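# Extract the upright nail using two robot arms

## Task

Remove the nail that is standing up. The robot's own body touching the nail may count as failure, and whatever the robot is still gripping when the job ends may drop.

## Robot and tools

ROBOT: Two arms, left_arm and right_arm, each with six joints and a two-finger gripper. Five cameras: cam_high, cam_low, cam_work, cam_left_wrist, cam_right_wrist (each 672x504). A block sticks out about 10 cm from the wrist 3 axis toward the gripper's +x and turns with it. The fingers point along gripper +z and open and close along its y. end_effector_position is the point between the pads when closed; the fingertips reach about 19 mm past it when closed, 6 mm when fully open.

FRAME: All hand positions (metres), quaternions (wxyz) and velocities are in the scene frame. Origin at table-top height, midway between the nominal arm bases; +z up, +x out over the table, left_arm on the +y side (not the image side). Printed hand poses can be off by a few centimetres, more at long reach. A BASES line, if present, gives calibrated base places.

JOINT ORDER (rows and every per-joint list): wrist 3, wrist 2, elbow, shoulder pan, wrist 1, shoulder lift. Stated ranges: elbow -3.142 to 3.142, all others -6.283 to 6.283 rad. Targets beyond a range by more than 0.010 rad (and beyond the current angle) are refused; targets past the real end are clipped, reported as "joint sent to its limit".

ROW: 18 numbers, always both arms. For left_arm: 6 absolute joint angles in radians (order above), then gripper position, force_limit, speed; then the same 9 for right_arm. The three gripper numbers are each in [-1, 1]. position is an absolute opening: +1 = fully open (85 mm), about -0.8 = pads touching, -1 = close until blocked. force_limit sets motor push (-1 soft, about 30 N per pad after a slow close, up to about 100 N at +1); speed sets finger rate (about 20 mm/s at -1, 85 at 0, 150 at +1). Fast closes from well open grip much harder (roughly 120 to 245 N). Both start at +1. To leave a gripper unchanged, resend its last three numbers; 0 is a real command. New force or speed only apply after a position change of at least 0.01.

TOOLS
execute_actions(actions, cameras): actions is a list of actions; each action is up to 15 rows, one per 1/30 s step, the last row held to fill 15 steps. Empty list just reports state. cameras picks images: omitted/null/["all"] gives all, [] none.
move(target, speed, blend, stop_force, zero, blocking, cameras): target is one row or up to 15 rows (absolute joint goals plus gripper numbers) sharing at most 10 s. Joints of both arms move in step, so hands follow curves with no obstacle avoidance. speed in rad/s for the joint with farthest to go, 0.01 to 3.14, default 0.5. blend in rad rounds corners between listed targets. stop_force 4 to 120 N ends an arm's path on push against its motion (use a much lower speed when touching; omit it when backing off a contact; keep finger numbers identical across the list). zero (default true) re-zeros before the move. blocking=false returns after about 0.5 s; not allowed with stop_force. Result adds a "move:" line: done, off_target, moving, held, fault, and limits=held if steps were withheld.
wait(seconds 0 to 10): robot holds last commands; a running move continues.
stop(): brakes the running move; fingers keep going.
zoom_image(camera, region [x0,y0,x1,y1] pixels, max 504x504): closer view of that camera's latest image.
zero_wrist_force(arm): subtracts the current wrist reading from later ones.
finished_scene(scene): ends the current scene (give its number); irreversible.

RESULT LINES: Joint positions, Joint velocities ("within noise" when still), Joint targets (what joints are being driven to now; resend these to hold still), Joint torques (total drive output incl. own weight, positive toward larger angle, offset and noisy), Tool commands, Wrist force/Wrist torque in gripper axes plus a peak line, position_measured in counts (3 open, 78 about 60 mm, 130 about 40 mm, 180 about 20 mm, 230 pads met), object_status (0 moving, 1 blocked while opening, 2 blocked while closing = gripping, 3 reached request or fully closed). To grip, send -1 and confirm status 2. "joint command not followed" means the clearance check between arms altered commands. Call results with actions also list step readings.

MOTION LIMITS: joint speed capped at 2.09 rad/s (pan, lift) and 3.14 (others); targets stay within 0.434 or 0.651 rad of measured angles, and hand jumps over 150 mm (70 mm in quick episodes) are scaled back. Commands lag 0.09 to 0.21 s; fast motions can overshoot. Thinking time lets the scene run.

AVOID: Touching the nail with the robot body. Leaving anything held at the end. Objects leaving the table. Net force near 150 N or joint contact torque at limits (elbow 138, wrists 34 to 37.5, shoulders 303 N m) causes a 10 s fault stop; after one, release before moving if the grip pins the arm. Pressing targets past a firm contact, hard hits, fast swings, heavy loads, hard grips on supported parts, and gripping the other arm's fingers or colliding the arms. Motors heat when holding loads, stretching or pushing; MOTOR HOT appears at 70 °C and at 85 °C the arm brakes for 30 to 60 s. A loose object may occasionally be nudged by outside pushes.

Each tool is called after "Request:" as name(argument=value, ...), one argument or row to a line, values as JSON.

## Session

Request:
execute_actions(
  actions=[],
)

Scene clock: 0.00 s.
left_arm: end_effector_position=(+0.6126, +0.7399, +0.1698) position_measured=3 object_status=3 end_effector_quat_wxyz=(-0.097, +0.666, +0.736, +0.070) | right_arm: end_effector_position=(+1.1375, +0.1919, +0.2019) position_measured=3 object_status=3 end_effector_quat_wxyz=(-0.135, +0.738, +0.489, +0.445)
Joint names: [wrist 3, wrist 2, elbow, shoulder pan, wrist 1, shoulder lift]
Joint positions: left_arm=[1.385 -1.342 2.036 -0.06 -2.121 -1.416] | right_arm=[2.765 1.694 -1.115 3.874 -0.113 -2.522]
Joint velocities: within noise
Joint torques (N m): no reading
Motor temperatures (°C): left_arm=[32 33 29 27 36 30] | right_arm=[35 25 29 32 37 30]
Wrist force (N): no reading
Wrist torque (N m): no reading
Wrist force, peak (N): no reading
Joint targets: left_arm=[1.385 -1.342 2.036 -0.060 -2.121 -1.416] | right_arm=[2.765 1.694 -1.115 3.874 -0.113 -2.522]
Tool commands: left_gripper/position=+1.0 left_gripper/force_limit=+1.0 left_gripper/speed=+1.0 right_gripper/position=+1.0 right_gripper/force_limit=+1.0 right_gripper/speed=+1.0

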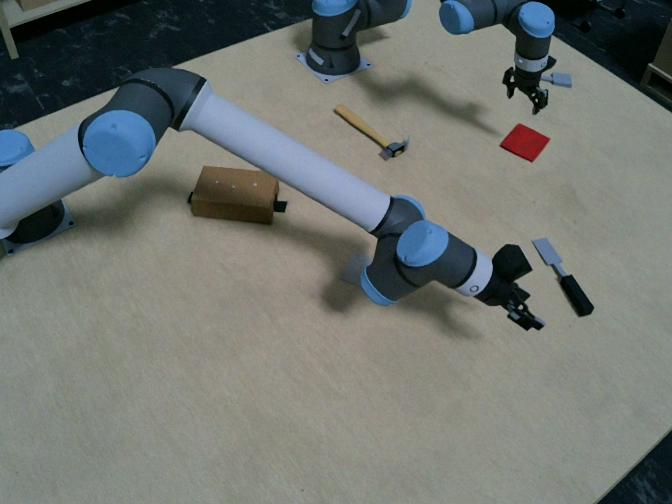

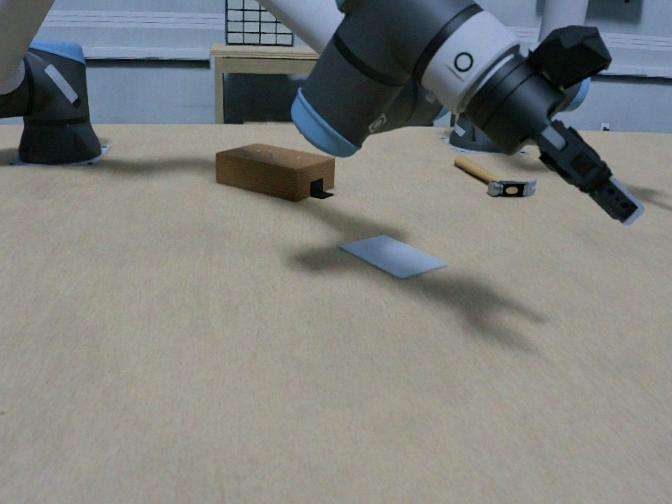

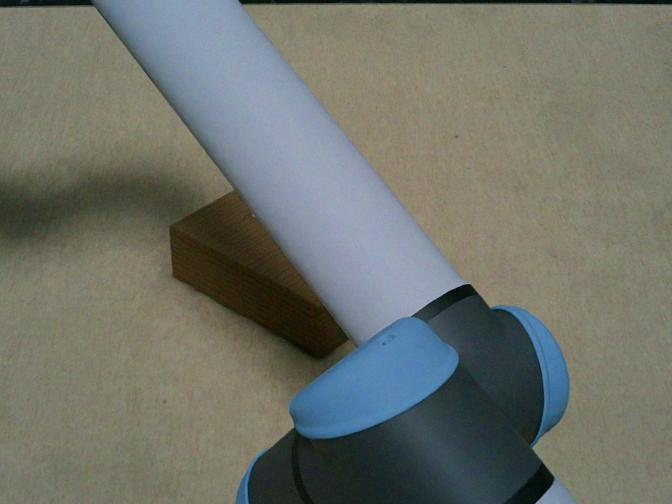

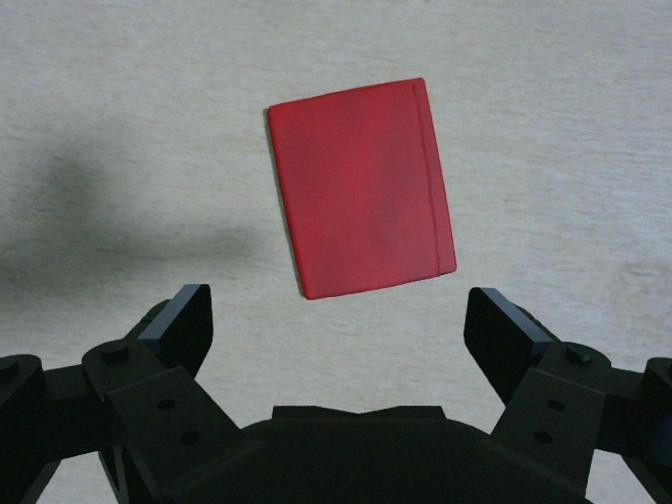

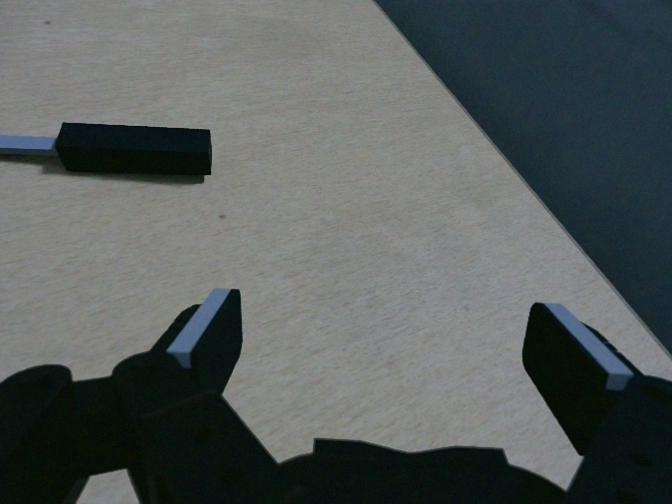

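Request:
zoom_image(
  camera="cam_high",
  region=[170, 150, 310, 255],
)

Request:
zoom_image(
  camera="cam_high",
  region=[320, 90, 440, 180],
)

Request:
zoom_image(
  camera="cam_low",
  region=[200, 130, 350, 220],
)

Request:
zoom_image(
  camera="cam_low",
  region=[440, 130, 560, 220],
)

Request:
zoom_image(
  camera="cam_work",
  region=[160, 180, 360, 360],
)

Scaled by 3.600 (camera's finer frame: 960x720).

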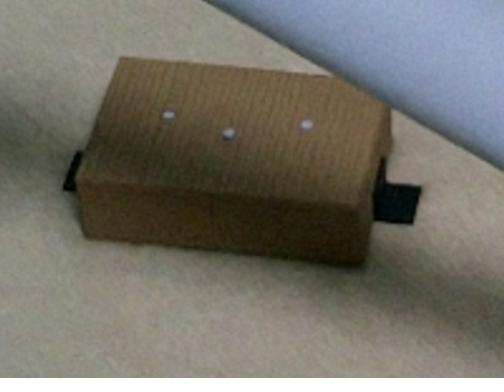

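Scaled by 4.200 (camera's finer frame: 960x720).

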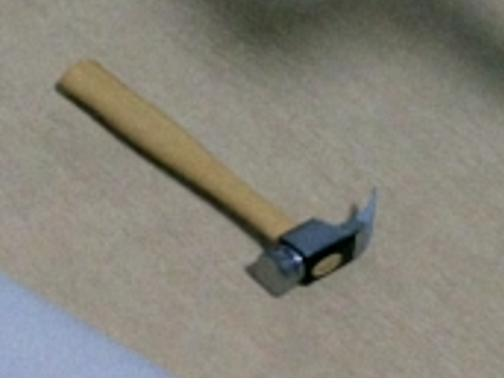

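Scaled by 3.360 (camera's finer frame: 960x720).

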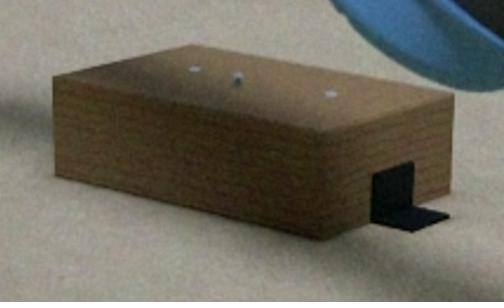

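Scaled by 4.200 (camera's finer frame: 960x720).

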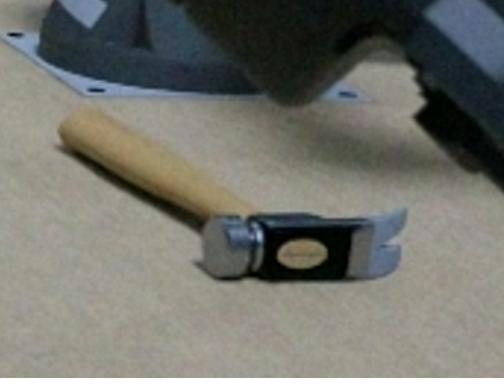

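Scaled by 2.520 (camera's finer frame: 960x720).

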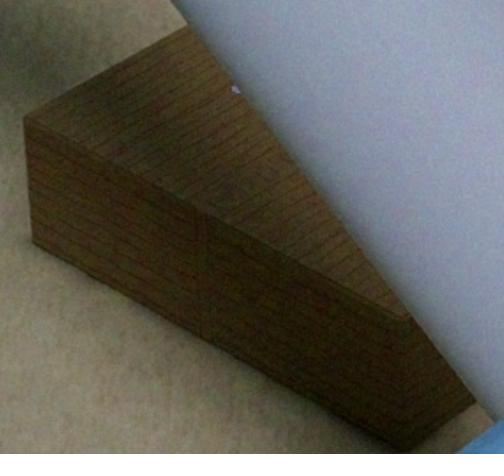

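Request:
move(
  target=[
    [1.385,-1.342,2.036,-0.06,-2.121,-1.8,1,1,1,2.765,1.694,-1.115,3.6,-0.113,-1.8,1,1,1],
    [0.824,-1.571,2.213,-0.7465,-1.725,-2.059,1,1,1,2.765,1.694,-1.115,2.7,-0.113,-1.5,1,1,1],
  ],
  speed=0.8,
  blend=0.1,
)

Scene clock: 6.23 s.
left_arm: end_effector_position=(+0.3438, +0.4040, +0.3503) position_measured=3 object_status=3 end_effector_quat_wxyz=(+0.000, +0.713, +0.701, +0.000) | right_arm: end_effector_position=(+0.6125, -0.9820, +1.3021) position_measured=3 object_status=3 end_effector_quat_wxyz=(+0.302, +0.547, +0.033, +0.780)
Joint positions: left_arm=[0.824 -1.571 2.213 -0.746 -1.725 -2.059] | right_arm=[2.765 1.694 -1.115 2.7 -0.113 -1.5]
Joint torques (N m): left_arm=[-1.93 -2.37 -42.85 -10.91 -0.4 -22.4] | right_arm=[3.04 -0.6 31.61 -17.48 -1.32 52.06]
Wrist force (N): left_arm=[-0.7 0.7 -0.7] | right_arm=[-1.0 0.6 2.6]
Wrist torque (N m): left_arm=[0.02 0.19 -0.01] | right_arm=[0.25 -0.06 -0.11]
Wrist force, peak (N): left_arm=[3.4 1.2 -1.2] | right_arm=[-4.8 -4.6 6.5]
Joint targets: left_arm=[0.824 -1.571 2.213 -0.747 -1.725 -2.059] | right_arm=[2.765 1.694 -1.115 2.700 -0.113 -1.500]
move: done

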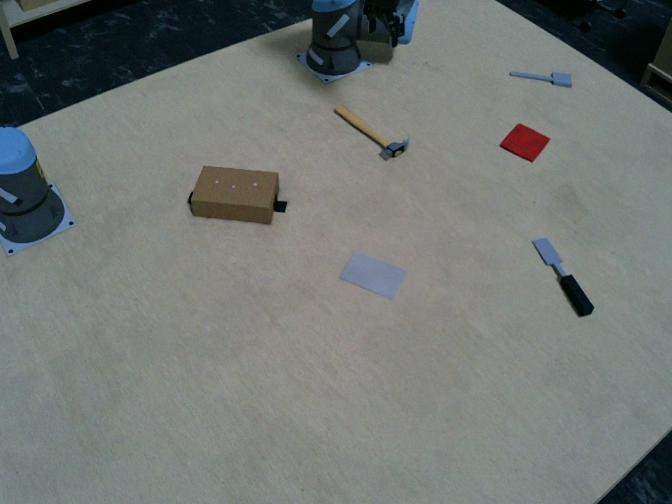

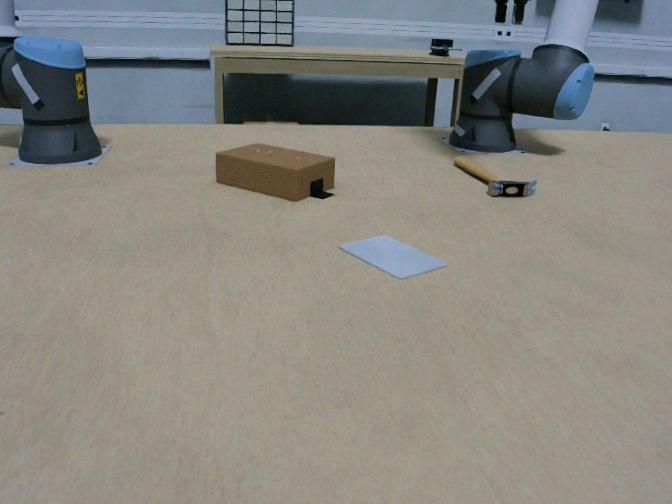

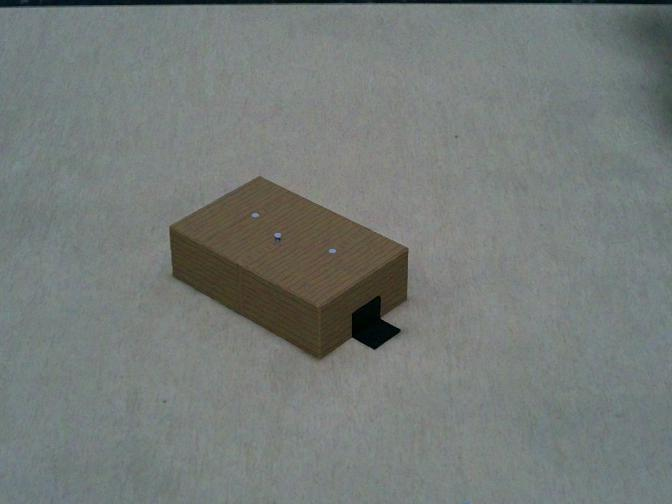

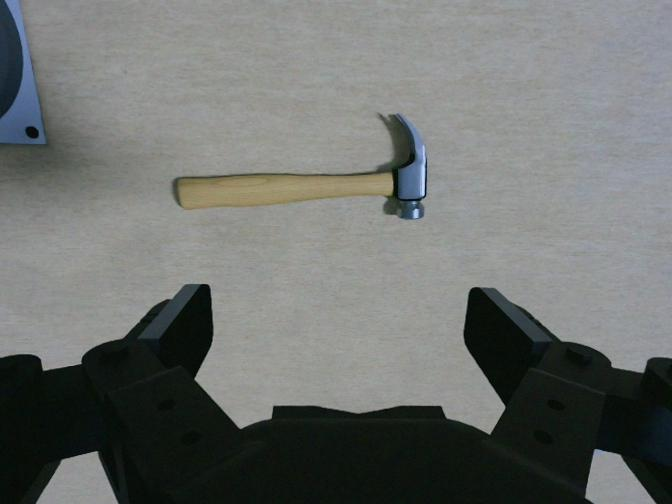

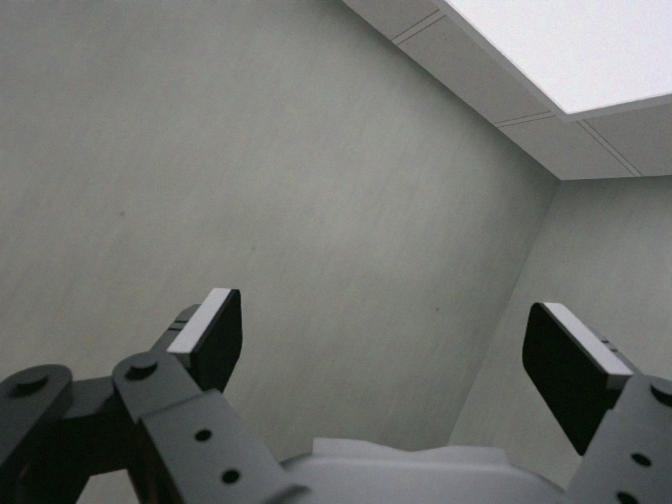

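Request:
move(
  target=[0.347,-1.571,1.7387,-1.2071,-1.8472,-1.4623,1,1,1,2.765,1.694,-1.115,2.7,-0.113,-1.5,1,1,1],
  speed=0.6,
  cameras=["cam_left_wrist","cam_high"],
)

Scene clock: 9.97 s.
left_arm: end_effector_position=(+0.3500, -0.0801, +0.3500) position_measured=3 object_status=3 end_effector_quat_wxyz=(+0.000, +0.707, +0.707, +0.000) | right_arm: end_effector_position=(+0.6123, -0.9820, +1.3021) position_measured=3 object_status=3 end_effector_quat_wxyz=(+0.302, +0.547, +0.033, +0.780)
Joint positions: left_arm=[0.347 -1.571 1.739 -1.207 -1.847 -1.462] | right_arm=[2.765 1.694 -1.115 2.7 -0.113 -1.5]
Joint torques (N m): left_arm=[-2.24 -0.91 -56.74 -13.1 -9.01 -39.87] | right_arm=[2.86 3.59 38.14 -14.9 4.06 49.83]
Wrist force (N): left_arm=[-0.4 0.3 -0.4] | right_arm=[-1.0 0.8 2.8]
Wrist torque (N m): left_arm=[-0.03 0.06 0.03] | right_arm=[0.28 -0.05 -0.11]
Wrist force, peak (N): left_arm=[-6.2 -1.7 0.9] | right_arm=[-1.1 0.7 3.0]
Joint targets: left_arm=[0.347 -1.571 1.739 -1.207 -1.847 -1.462] | right_arm=[2.765 1.694 -1.115 2.700 -0.113 -1.500]
move: done
Images, in order (width x height): cam_high 672x504, cam_left_wrist 672x504.

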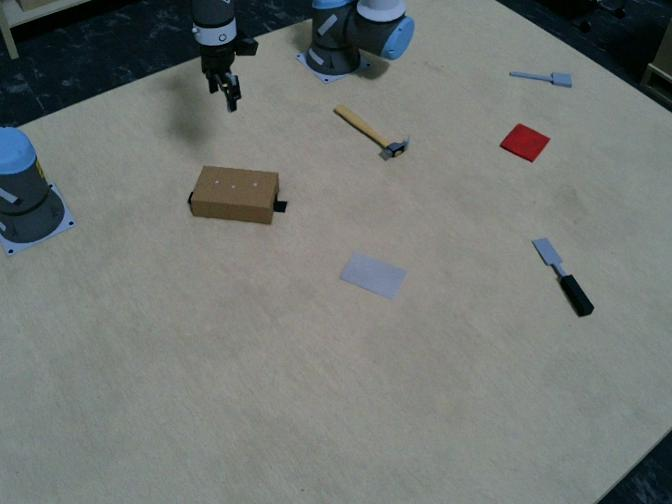

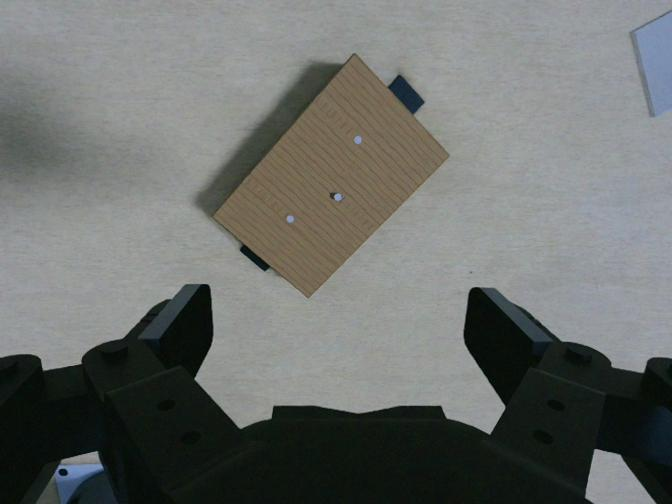

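Request:
move(
  target=[0.347,-1.571,1.857,-1.2071,-2.0251,-1.4027,1,1,1,2.765,1.694,-1.115,2.7,-0.113,-1.5,1,1,1],
  cameras=["cam_left_wrist"],
)

Request:
zoom_image(
  camera="cam_left_wrist",
  region=[220, 0, 480, 300],
)

Request:
move(
  target=[0.3057,-1.571,1.6885,-1.2483,-1.9888,-1.2705,1,1,1,2.765,1.694,-1.115,2.7,-0.113,-1.5,1,1,1],
  cameras=["cam_left_wrist"],
)

Request:
zoom_image(
  camera="cam_left_wrist",
  region=[220, 0, 480, 300],
)

Scene clock: 11.67 s.
left_arm: end_effector_position=(+0.3499, -0.0801, +0.2501) position_measured=3 object_status=3 end_effector_quat_wxyz=(+0.000, +0.707, +0.707, +0.000) | right_arm: end_effector_position=(+0.6123, -0.9820, +1.3021) position_measured=3 object_status=3 end_effector_quat_wxyz=(+0.302, +0.547, +0.033, +0.780)
Joint positions: left_arm=[0.347 -1.571 1.857 -1.207 -2.025 -1.403] | right_arm=[2.765 1.694 -1.115 2.7 -0.113 -1.5]
Joint torques (N m): left_arm=[-1.89 -0.94 -37.87 -10.88 -8.96 -42.1] | right_arm=[2.95 3.28 40.85 -14.42 4.32 50.88]
Wrist force (N): left_arm=[0.4 0.2 -0.2] | right_arm=[-1.2 0.8 2.3]
Wrist torque (N m): left_arm=[-0.05 -0.09 0.07] | right_arm=[0.27 -0.02 -0.12]
Wrist force, peak (N): left_arm=[-0.2 0.3 -3.4] | right_arm=[-1.5 0.8 2.6]
Joint targets: left_arm=[0.347 -1.571 1.857 -1.207 -2.025 -1.403] | right_arm=[2.765 1.694 -1.115 2.700 -0.113 -1.500]
move: done

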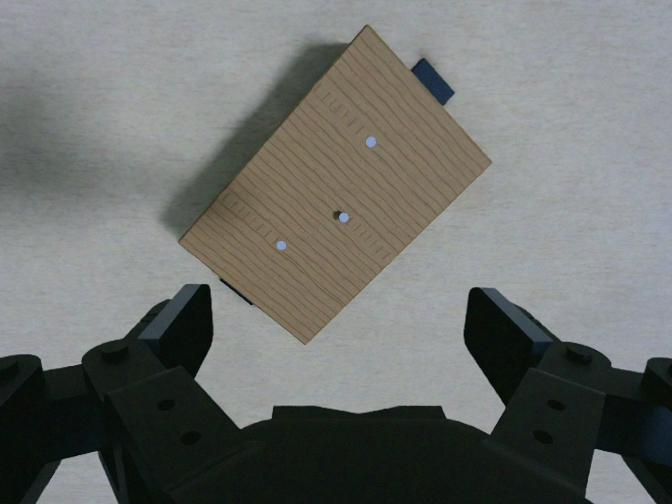

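Scaled by 1.680 (camera's finer frame: 960x720).

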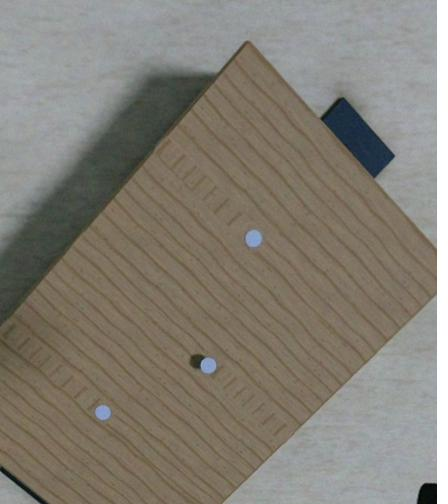

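Scene clock: 12.57 s.
left_arm: end_effector_position=(+0.3498, -0.1799, +0.2501) position_measured=3 object_status=3 end_effector_quat_wxyz=(+0.000, +0.707, +0.707, +0.000) | right_arm: end_effector_position=(+0.6123, -0.9820, +1.3021) position_measured=3 object_status=3 end_effector_quat_wxyz=(+0.302, +0.547, +0.033, +0.780)
Joint positions: left_arm=[0.306 -1.571 1.689 -1.248 -1.989 -1.271] | right_arm=[2.765 1.694 -1.115 2.7 -0.113 -1.5]
Joint torques (N m): left_arm=[-2.24 0.24 -54.26 -13.46 -0.1 -52.44] | right_arm=[2.88 2.97 42.39 -13.32 4.34 50.5]
Wrist force (N): left_arm=[-0.4 0.1 -0.2] | right_arm=[-1.1 0.6 2.9]
Wrist torque (N m): left_arm=[-0.05 0.07 0.00] | right_arm=[0.23 -0.04 -0.11]
Wrist force, peak (N): left_arm=[3.3 0.2 0.3] | right_arm=[-1.4 1.0 2.8]
Joint targets: left_arm=[0.306 -1.571 1.688 -1.248 -1.989 -1.271] | right_arm=[2.765 1.694 -1.115 2.700 -0.113 -1.500]
move: done

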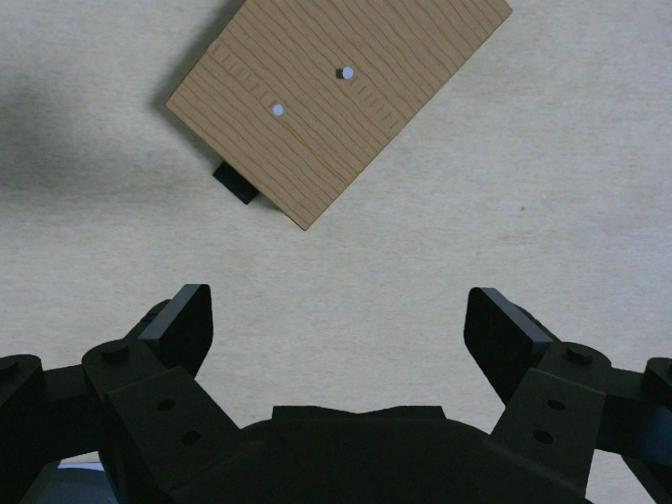

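Scaled by 1.680 (camera's finer frame: 960x720).

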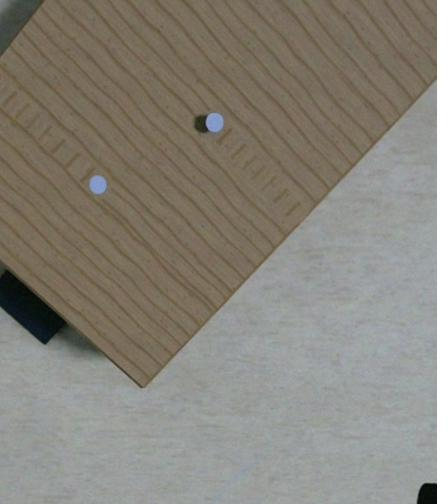

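Request:
move(
  target=[2.305,1.571,2.043,-0.819,1.202,-1.674,1,1,1,2.765,1.694,-1.115,2.7,-0.113,-1.5,1,1,1],
  speed=1.0,
  cameras=["cam_left_wrist","cam_high"],
)

Scene clock: 20.40 s.
left_arm: end_effector_position=(+0.3002, +0.4099, +0.3001) position_measured=3 object_status=3 end_effector_quat_wxyz=(+0.000, +0.000, +1.000, +0.000) | right_arm: end_effector_position=(+0.6123, -0.9820, +1.3021) position_measured=3 object_status=3 end_effector_quat_wxyz=(+0.302, +0.547, +0.033, +0.780)
Joint positions: left_arm=[2.305 1.571 2.043 -0.819 1.202 -1.674] | right_arm=[2.765 1.694 -1.115 2.7 -0.113 -1.5]
Joint torques (N m): left_arm=[1.81 1.54 -30.49 13.67 9.68 -41.44] | right_arm=[2.88 2.15 41.63 -8.9 3.57 48.08]
Wrist force (N): left_arm=[0.1 0.4 -0.2] | right_arm=[-1.0 0.5 2.7]
Wrist torque (N m): left_arm=[-0.07 -0.03 0.02] | right_arm=[0.23 -0.05 -0.11]
Wrist force, peak (N): left_arm=[-3.0 -3.1 -0.7] | right_arm=[-1.2 0.5 3.1]
Joint targets: left_arm=[2.305 1.571 2.043 -0.819 1.202 -1.674] | right_arm=[2.765 1.694 -1.115 2.700 -0.113 -1.500]
move: done
Images, in order (width x height): cam_high 672x504, cam_left_wrist 672x504.

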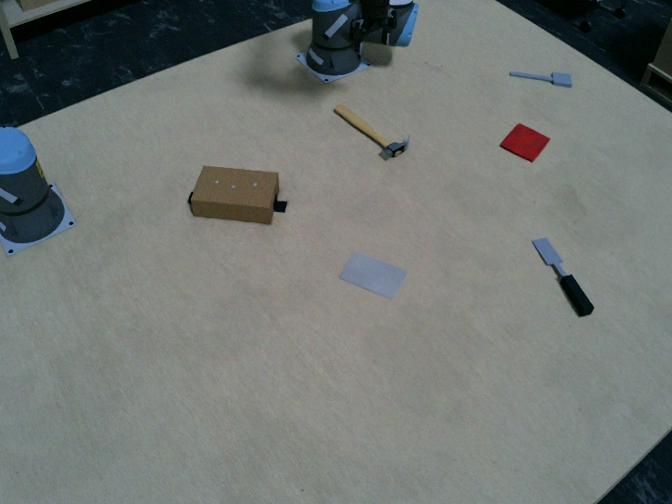

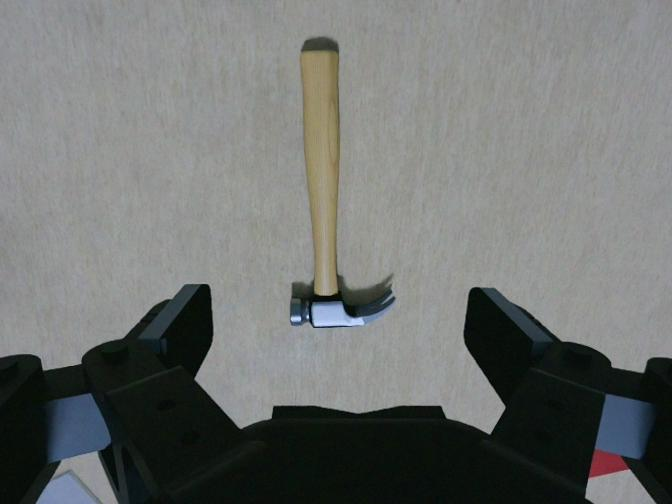

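Request:
move(
  target=[2.270,1.571,2.250,-0.819,0.7815,-1.4607,1,1,1,2.765,1.694,-1.115,2.7,-0.113,-1.5,1,1,1],
  speed=0.4,
  cameras=["cam_left_wrist","cam_low"],
)

Scene clock: 23.20 s.
left_arm: end_effector_position=(+0.3002, +0.4099, +0.1001) position_measured=3 object_status=3 end_effector_quat_wxyz=(+0.000, -0.018, +1.000, +0.000) | right_arm: end_effector_position=(+0.6123, -0.9820, +1.3021) position_measured=3 object_status=3 end_effector_quat_wxyz=(+0.302, +0.547, +0.033, +0.780)
Joint positions: left_arm=[2.27 1.571 2.25 -0.819 0.782 -1.461] | right_arm=[2.765 1.694 -1.115 2.7 -0.113 -1.5]
Joint torques (N m): left_arm=[-2.17 0.68 -18.64 11.34 0.66 -22.21] | right_arm=[3.19 1.59 41.48 -6.06 3.32 48.22]
Wrist force (N): left_arm=[-0.1 0.5 -0.2] | right_arm=[-1.0 0.5 2.3]
Wrist torque (N m): left_arm=[-0.01 0.00 0.00] | right_arm=[0.23 -0.04 -0.11]
Wrist force, peak (N): left_arm=[0.5 0.6 -2.7] | right_arm=[-1.8 0.7 3.0]
Joint targets: left_arm=[2.270 1.571 2.250 -0.819 0.781 -1.461] | right_arm=[2.765 1.694 -1.115 2.700 -0.113 -1.500]
move: done
Images, in order (width x height): cam_low 672x504, cam_left_wrist 672x504.

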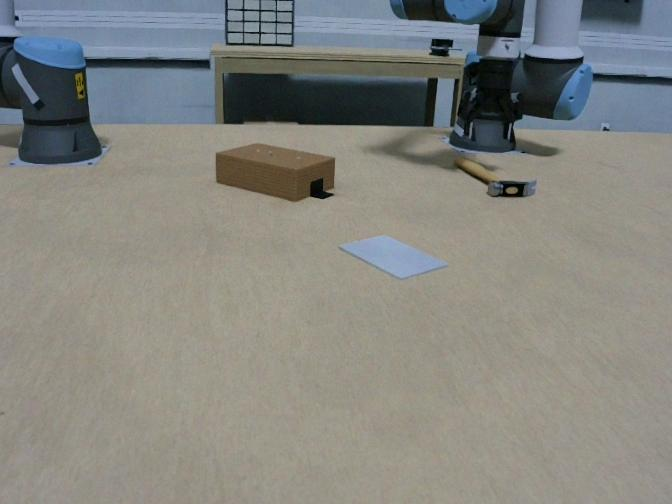

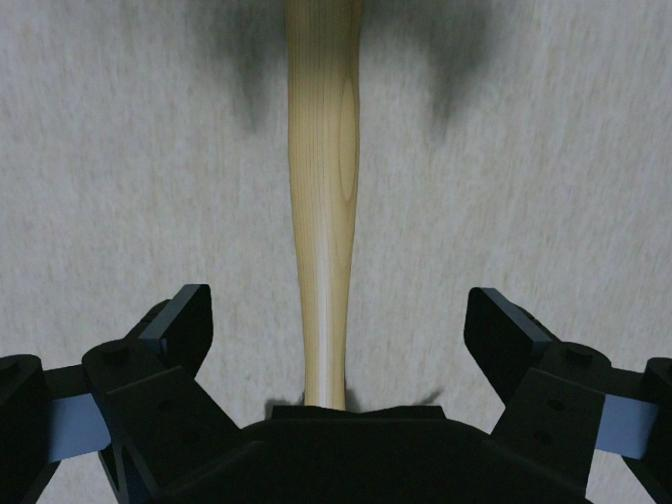

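Request:
move(
  target=[2.264,1.571,2.2864,-0.8257,0.6466,-1.3622,1,1,1,2.765,1.694,-1.115,2.7,-0.113,-1.5,1,1,1],
  speed=0.3,
  cameras=[],
)

Request:
move(
  target=[2.264,1.571,2.3072,-0.8257,0.5449,-1.2813,1,1,1,2.765,1.694,-1.115,2.7,-0.113,-1.5,1,1,1],
  speed=0.05,
  stop_force=6,
  cameras=["cam_left_wrist"],
)

Scene clock: 25.00 s.
left_arm: end_effector_position=(+0.3001, +0.4065, +0.0401) position_measured=3 object_status=3 end_effector_quat_wxyz=(+0.000, -0.017, +1.000, +0.000) | right_arm: end_effector_position=(+0.6123, -0.9820, +1.3021) position_measured=3 object_status=3 end_effector_quat_wxyz=(+0.302, +0.547, +0.033, +0.780)
Joint positions: left_arm=[2.264 1.571 2.286 -0.826 0.647 -1.362] | right_arm=[2.765 1.694 -1.115 2.7 -0.113 -1.5]
Joint torques (N m): left_arm=[-1.91 0.54 -14.81 -10.38 0.56 -24.88] | right_arm=[2.76 1.3 41.68 -7.21 3.11 46.79]
Wrist force (N): left_arm=[-0.5 0.2 -0.6] | right_arm=[-1.4 0.4 2.5]
Wrist torque (N m): left_arm=[-0.05 0.09 0.03] | right_arm=[0.20 0.02 -0.11]
Wrist force, peak (N): left_arm=[0.2 0.8 -2.1] | right_arm=[-1.2 0.9 2.9]
Joint targets: left_arm=[2.264 1.571 2.286 -0.826 0.647 -1.362] | right_arm=[2.765 1.694 -1.115 2.700 -0.113 -1.500]
move: done

Scene clock: 27.63 s.
left_arm: end_effector_position=(+0.3003, +0.4063, +0.0071) position_measured=3 object_status=3 end_effector_quat_wxyz=(+0.000, -0.017, +1.000, +0.000) | right_arm: end_effector_position=(+0.6123, -0.9820, +1.3021) position_measured=3 object_status=3 end_effector_quat_wxyz=(+0.302, +0.547, +0.033, +0.780)
Joint positions: left_arm=[2.264 1.571 2.302 -0.826 0.572 -1.303] | right_arm=[2.765 1.694 -1.115 2.7 -0.113 -1.5]
Joint torques (N m): left_arm=[0.5 -0.31 -24 -3.16 8.25 -54.46] | right_arm=[2.99 1.17 40.76 -2.83 2.79 47.03]
Wrist force (N): left_arm=[-2.5 -0.2 -4.4] | right_arm=[-1.3 0.2 2.6]
Wrist torque (N m): left_arm=[-0.29 0.00 0.15] | right_arm=[0.18 0.00 -0.11]
Wrist force, peak (N): left_arm=[-15.2 -9.0 -99.7] | right_arm=[-1.4 0.7 2.9]
Joint targets: left_arm=[2.264 1.571 2.302 -0.826 0.572 -1.303] | right_arm=[2.765 1.694 -1.115 2.700 -0.113 -1.500]
move: contact (left_arm); left_arm: the wrist 1 is farthest, 0.027 rad from its target

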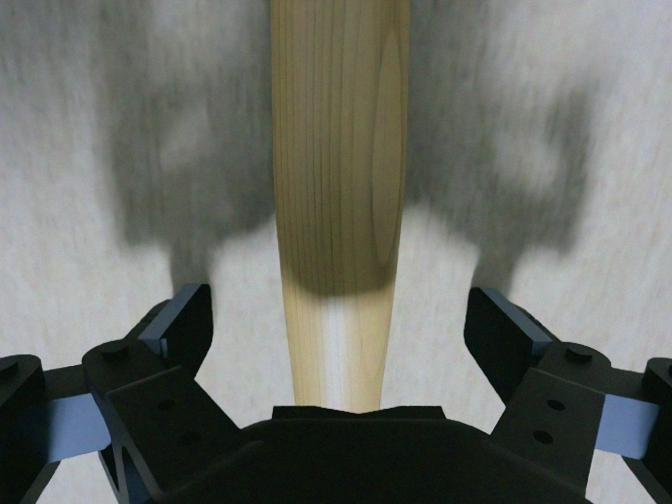

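Request:
move(
  target=[
    [2.264,1.571,2.2962,-0.8257,0.6036,-1.3290,1,0.5,-1,2.765,1.694,-1.115,2.7,-0.113,-1.5,1,1,1],
    [2.264,1.571,2.2962,-0.8257,0.6036,-1.3290,-1,0.5,-1,2.765,1.694,-1.115,2.7,-0.113,-1.5,1,1,1],
  ],
  speed=0.2,
  cameras=["cam_left_wrist"],
)

Scene clock: 32.23 s.
left_arm: end_effector_position=(+0.3000, +0.4066, +0.0211) position_measured=156 object_status=0 end_effector_quat_wxyz=(+0.000, -0.017, +1.000, +0.000) | right_arm: end_effector_position=(+0.6123, -0.9820, +1.3021) position_measured=3 object_status=3 end_effector_quat_wxyz=(+0.302, +0.547, +0.033, +0.780)
Joint positions: left_arm=[2.264 1.571 2.296 -0.826 0.604 -1.329] | right_arm=[2.765 1.694 -1.115 2.7 -0.113 -1.5]
Joint torques (N m): left_arm=[0.24 -1.24 -16.42 10.78 4.46 -41.78] | right_arm=[2.85 0.45 39.77 -0.76 2.58 45.08]
Wrist force (N): left_arm=[-1.4 -1.9 -32.0] | right_arm=[-1.1 0.7 2.5]
Wrist torque (N m): left_arm=[-0.12 0.13 -0.05] | right_arm=[0.25 -0.02 -0.11]
Wrist force, peak (N): left_arm=[-1.9 -1.7 -33.0] | right_arm=[-1.3 0.6 3.2]
Joint targets: left_arm=[2.264 1.571 2.296 -0.826 0.604 -1.329] | right_arm=[2.765 1.694 -1.115 2.700 -0.113 -1.500]
move: done

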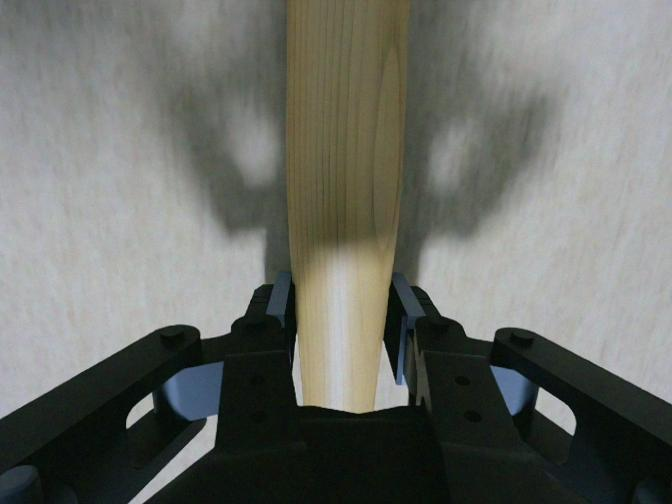

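Request:
wait(
  seconds=0.4,
  cameras=[],
)

Scene clock: 32.87 s.
left_arm: end_effector_position=(+0.3000, +0.4066, +0.0211) position_measured=156 object_status=2 end_effector_quat_wxyz=(+0.000, -0.017, +1.000, +0.000) | right_arm: end_effector_position=(+0.6123, -0.9820, +1.3021) position_measured=3 object_status=3 end_effector_quat_wxyz=(+0.302, +0.547, +0.033, +0.780)
Joint positions: left_arm=[2.264 1.571 2.296 -0.826 0.604 -1.329] | right_arm=[2.765 1.694 -1.115 2.7 -0.113 -1.5]
Joint torques (N m): left_arm=[0.73 -0.62 -14.77 11.1 1.85 -28.82] | right_arm=[2.84 0.35 39.38 0.68 2.41 45.09]
Wrist force (N): left_arm=[-2.1 -1.9 -31.2] | right_arm=[-1.4 1.0 2.3]
Wrist torque (N m): left_arm=[-0.07 0.18 -0.04] | right_arm=[0.30 0.02 -0.12]
Wrist force, peak (N): left_arm=[-1.9 -1.8 -31.8] | right_arm=[-1.2 0.9 2.8]
Joint targets: left_arm=[2.264 1.571 2.296 -0.826 0.604 -1.329] | right_arm=[2.765 1.694 -1.115 2.700 -0.113 -1.500]
Tool commands: left_gripper/position=-1.0 left_gripper/force_limit=+0.5 left_gripper/speed=-1.0 right_gripper/position=+1.0 right_gripper/force_limit=+1.0 right_gripper/speed=+1.0
wait: 0.40 s; at rest from the start

Request:
move(
  target=[
    [2.264,1.571,2.2864,-0.8257,0.6466,-1.3622,-1,0.5,-1,2.765,1.694,-1.115,2.7,-0.113,-1.5,1,1,1],
    [2.264,1.571,1.9024,-0.819,1.3908,-1.7224,-1,0.5,-1,2.765,1.694,-1.115,2.7,-0.113,-1.5,1,1,1],
  ],
  speed=[0.1,0.4],
)

Scene clock: 39.00 s.
left_arm: end_effector_position=(+0.3001, +0.4100, +0.4001) position_measured=231 object_status=0 end_effector_quat_wxyz=(+0.000, -0.021, +1.000, +0.000) | right_arm: end_effector_position=(+0.6123, -0.9820, +1.3021) position_measured=3 object_status=3 end_effector_quat_wxyz=(+0.302, +0.547, +0.033, +0.780)
Joint positions: left_arm=[2.264 1.571 1.902 -0.819 1.391 -1.722] | right_arm=[2.765 1.694 -1.115 2.7 -0.113 -1.5]
Joint torques (N m): left_arm=[0.94 0.06 -48.14 10.97 9.4 -37.35] | right_arm=[2.95 -0.63 38.27 4.68 1.77 43.12]
Wrist force (N): left_arm=[-0.6 0.7 -0.6] | right_arm=[-0.9 0.8 2.4]
Wrist torque (N m): left_arm=[-0.02 0.05 0.02] | right_arm=[0.27 -0.06 -0.12]
Wrist force, peak (N): left_arm=[-1.7 -2.1 -31.8] | right_arm=[-1.6 0.7 2.8]
Joint targets: left_arm=[2.264 1.571 1.902 -0.819 1.391 -1.722] | right_arm=[2.765 1.694 -1.115 2.700 -0.113 -1.500]
move: done

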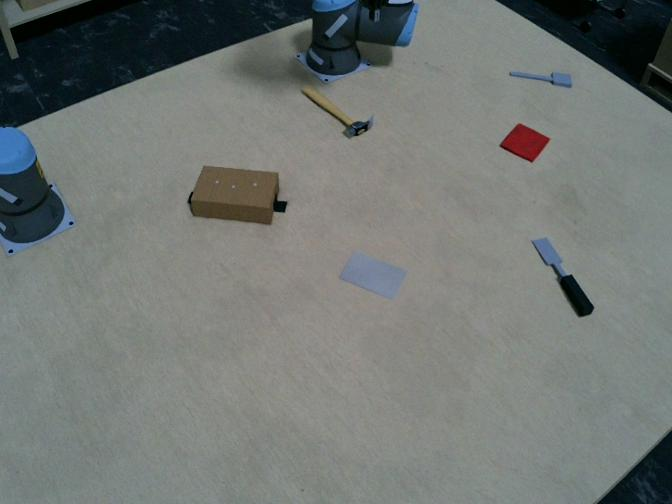

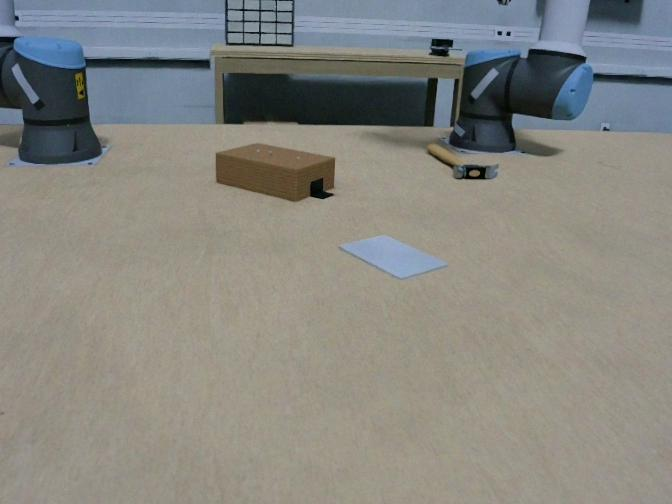

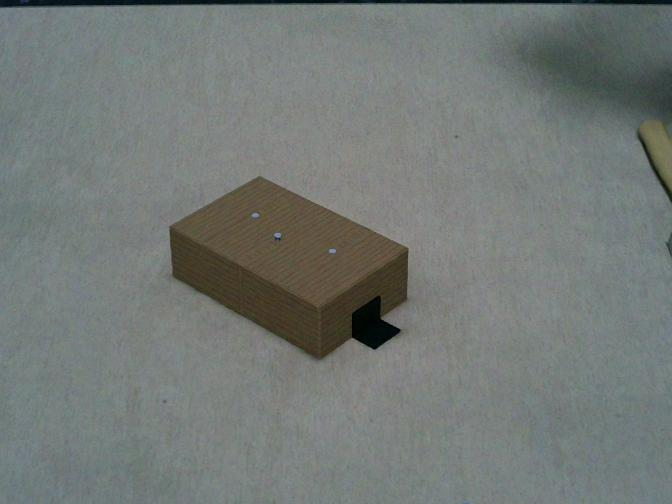

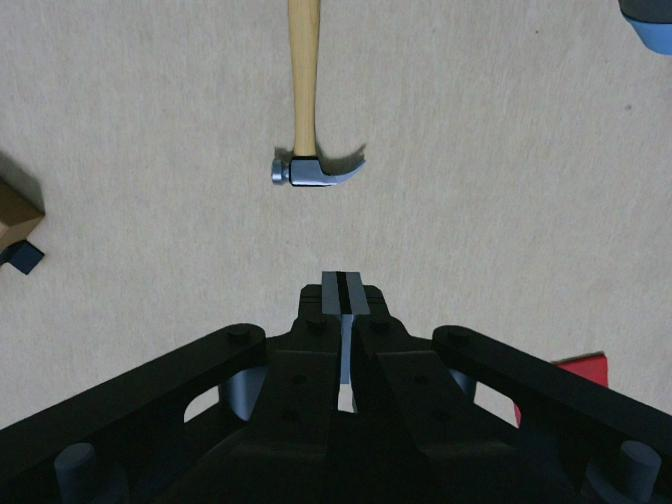

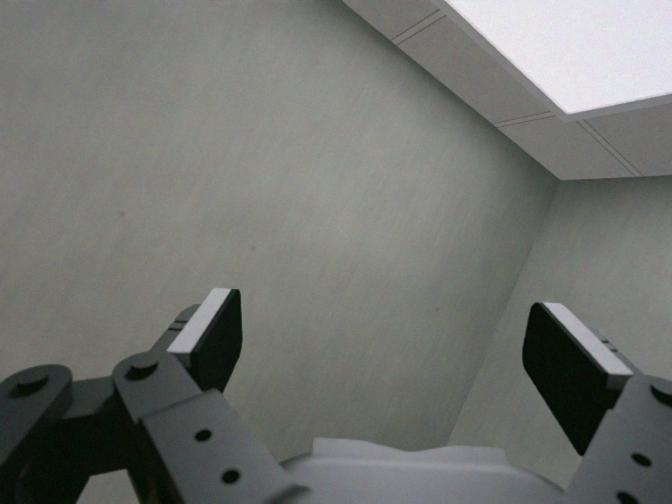

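Request:
move(
  target=[
    [1.893,1.571,2.3145,-1.1746,1.0228,-1.7665,1,1,1,2.765,1.694,-1.115,2.7,-0.113,-1.5,1,1,1],
    [1.893,1.571,2.418,-1.1746,0.774,-1.6212,1,1,1,2.765,1.694,-1.115,2.7,-0.113,-1.5,1,1,1],
  ],
  speed=[0.5,0.3],
  blend=0.05,
  cameras=["cam_left_wrist","cam_low","cam_high"],
)

Scene clock: 43.97 s.
left_arm: end_effector_position=(+0.1901, +0.3863, +0.1000) position_measured=3 object_status=3 end_effector_quat_wxyz=(+0.000, -0.028, +1.000, +0.000) | right_arm: end_effector_position=(+0.6123, -0.9820, +1.3021) position_measured=3 object_status=3 end_effector_quat_wxyz=(+0.302, +0.547, +0.033, +0.780)
Joint positions: left_arm=[1.893 1.571 2.418 -1.175 0.774 -1.621] | right_arm=[2.765 1.694 -1.115 2.7 -0.113 -1.5]
Joint torques (N m): left_arm=[-1.39 1.32 -20.22 -10.07 1.2 -7.97] | right_arm=[2.96 -1.28 37.46 8.55 1.31 42.91]
Wrist force (N): left_arm=[0.4 0.5 -0.1] | right_arm=[-1.3 0.6 2.5]
Wrist torque (N m): left_arm=[-0.07 -0.10 0.02] | right_arm=[0.24 0.00 -0.11]
Wrist force, peak (N): left_arm=[-1.7 1.5 -3.2] | right_arm=[-1.3 0.5 3.1]
Joint targets: left_arm=[1.893 1.571 2.418 -1.175 0.774 -1.621] | right_arm=[2.765 1.694 -1.115 2.700 -0.113 -1.500]
move: done
Images, in order (width x height): cam_high 672x504, cam_low 672x504, cam_left_wrist 672x504.

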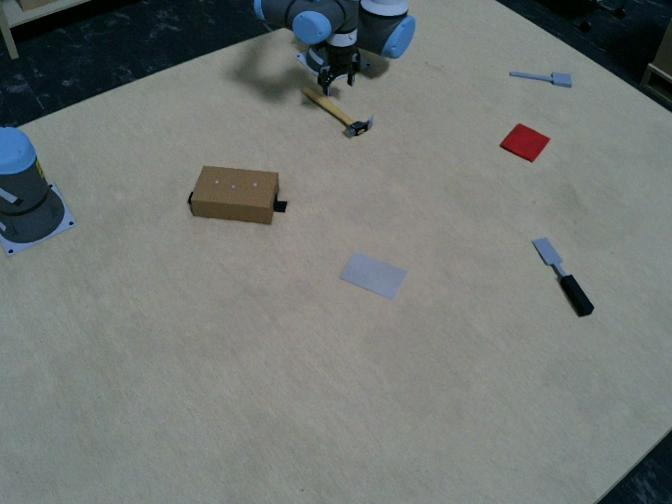

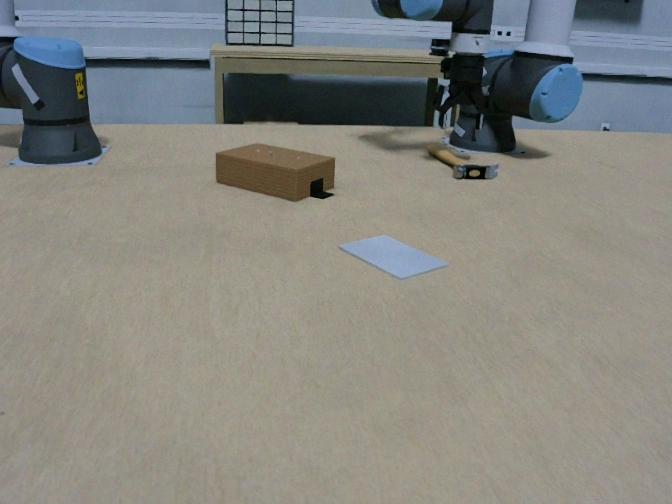

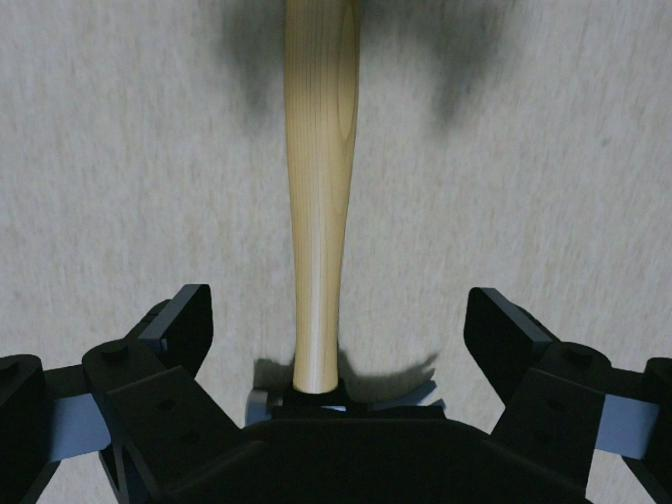

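Request:
move(
  target=[
    [1.884,1.571,2.4477,-1.1835,0.6399,-1.5168,1,1,1,2.765,1.694,-1.115,2.7,-0.113,-1.5,1,1,1],
    [1.884,1.571,2.4677,-1.1835,0.5514,-1.4483,1,1,1,2.765,1.694,-1.115,2.7,-0.113,-1.5,1,1,1],
  ],
  speed=[0.2,0.08],
  stop_force=15,
  cameras=["cam_left_wrist"],
)

Request:
zoom_image(
  camera="cam_left_wrist",
  region=[150, 150, 520, 430],
)

Scene clock: 47.70 s.
left_arm: end_effector_position=(+0.1907, +0.3788, +0.0180) position_measured=3 object_status=3 end_effector_quat_wxyz=(+0.000, -0.028, +1.000, +0.000) | right_arm: end_effector_position=(+0.6123, -0.9820, +1.3021) position_measured=3 object_status=3 end_effector_quat_wxyz=(+0.302, +0.547, +0.033, +0.780)
Joint positions: left_arm=[1.884 1.571 2.468 -1.184 0.551 -1.448] | right_arm=[2.765 1.694 -1.115 2.7 -0.113 -1.5]
Joint torques (N m): left_arm=[-1.71 1.39 -13.76 -9.44 1.7 -11.73] | right_arm=[3.09 -2.04 35.72 10.82 0.98 41.2]
Wrist force (N): left_arm=[-0.3 0.3 -0.4] | right_arm=[-1.1 0.8 2.6]
Wrist torque (N m): left_arm=[-0.07 -0.01 0.01] | right_arm=[0.27 -0.04 -0.11]
Wrist force, peak (N): left_arm=[0.3 0.6 -1.2] | right_arm=[-1.0 1.0 2.9]
Joint targets: left_arm=[1.884 1.571 2.468 -1.183 0.551 -1.448] | right_arm=[2.765 1.694 -1.115 2.700 -0.113 -1.500]
move: done

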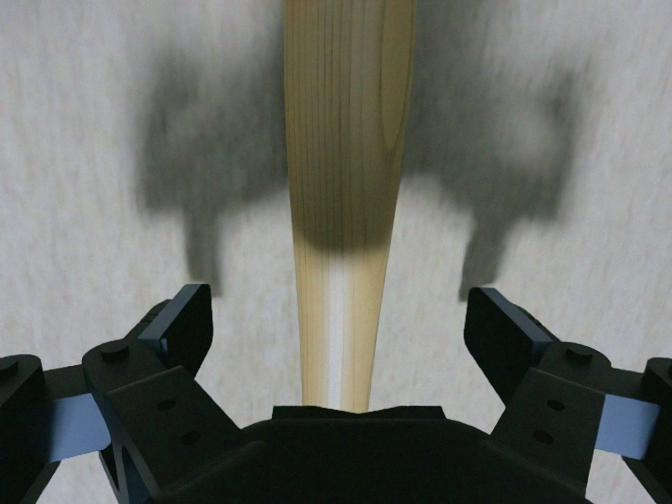

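Scaled by 1.362 (camera's finer frame: 960x720).

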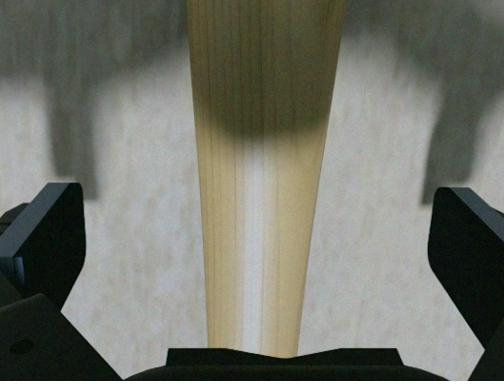

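Request:
move(
  target=[1.884,1.571,2.4677,-1.1835,0.5514,-1.4483,-1,1,-1,2.765,1.694,-1.115,2.7,-0.113,-1.5,1,1,1],
  cameras=["cam_left_wrist"],
)

Request:
wait(
  seconds=0.6,
  cameras=["cam_left_wrist"],
)

Scene clock: 51.67 s.
left_arm: end_effector_position=(+0.1914, +0.3770, +0.0194) position_measured=166 object_status=0 end_effector_quat_wxyz=(+0.000, -0.028, +1.000, +0.000) end_effector_velocity=(-0.001, +0.001, +0.001) end_effector_angular_velocity=(+0.004, +0.002, +0.000) | right_arm: end_effector_position=(+0.6123, -0.9820, +1.3021) position_measured=3 object_status=3 end_effector_quat_wxyz=(+0.302, +0.547, +0.033, +0.780)
Joint positions: left_arm=[1.884 1.571 2.464 -1.184 0.555 -1.449] | right_arm=[2.765 1.694 -1.115 2.7 -0.113 -1.5]
Joint velocities: left_arm=[0 0 0 0 0.005 -0.001] | right_arm=[within noise]
Joint torques (N m): left_arm=[-0.31 -0.34 -19.82 -0.31 2.39 -27.95] | right_arm=[2.82 -2.51 35.2 12.71 0.8 41.08]
Wrist force (N): left_arm=[0.7 0.3 -39.9] | right_arm=[-1.2 0.6 2.5]
Wrist torque (N m): left_arm=[0.02 0.11 -0.02] | right_arm=[0.23 -0.01 -0.11]
Wrist force, peak (N): left_arm=[-9.2 -29.8 -134.1] | right_arm=[-1.6 1.1 2.8]
Joint targets: left_arm=[1.884 1.571 2.464 -1.184 0.555 -1.449] | right_arm=[2.765 1.694 -1.115 2.700 -0.113 -1.500]
Tool commands: left_gripper/position=-1.0 left_gripper/force_limit=+1.0 left_gripper/speed=-1.0 right_gripper/position=+1.0 right_gripper/force_limit=+1.0 right_gripper/speed=+1.0
FORCE FAULT: contact force on the left arm reached its limit, and that arm stopped. The contact can be on any part of that arm, not only on its tool. That arm's remaining commands of this call were not run. That arm is still stopped at the end of this call. That arm stays stopped for about 9 more seconds. Until then a move that you send moves the other arm only, and its call returns only when the move has ended. Once the stop has ended, the next robot result says so. If the stop ends while you think or write, that arm runs what you send next. While its stop runs, that arm takes no new command, but its gripper still runs the gripper command that each later call begins with. Until it ends, the stop uses up actions while you think or wait. An arm that is not stopped still takes commands.
move: fault (left_arm)

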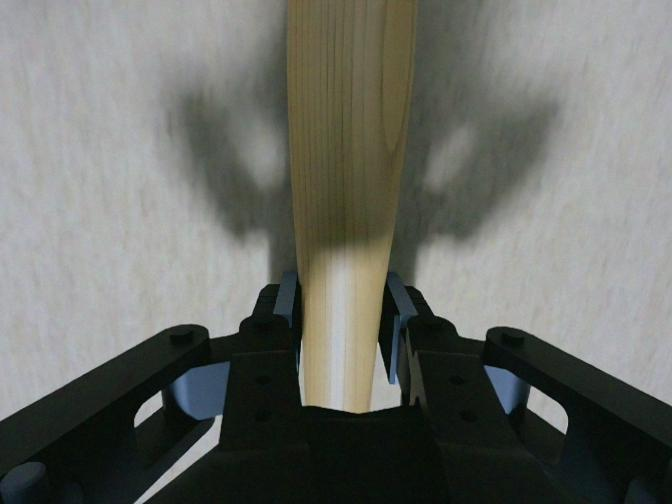

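not run: an earlier result of this reply reported a stop or a fault. Calls in your next reply go to the robot.


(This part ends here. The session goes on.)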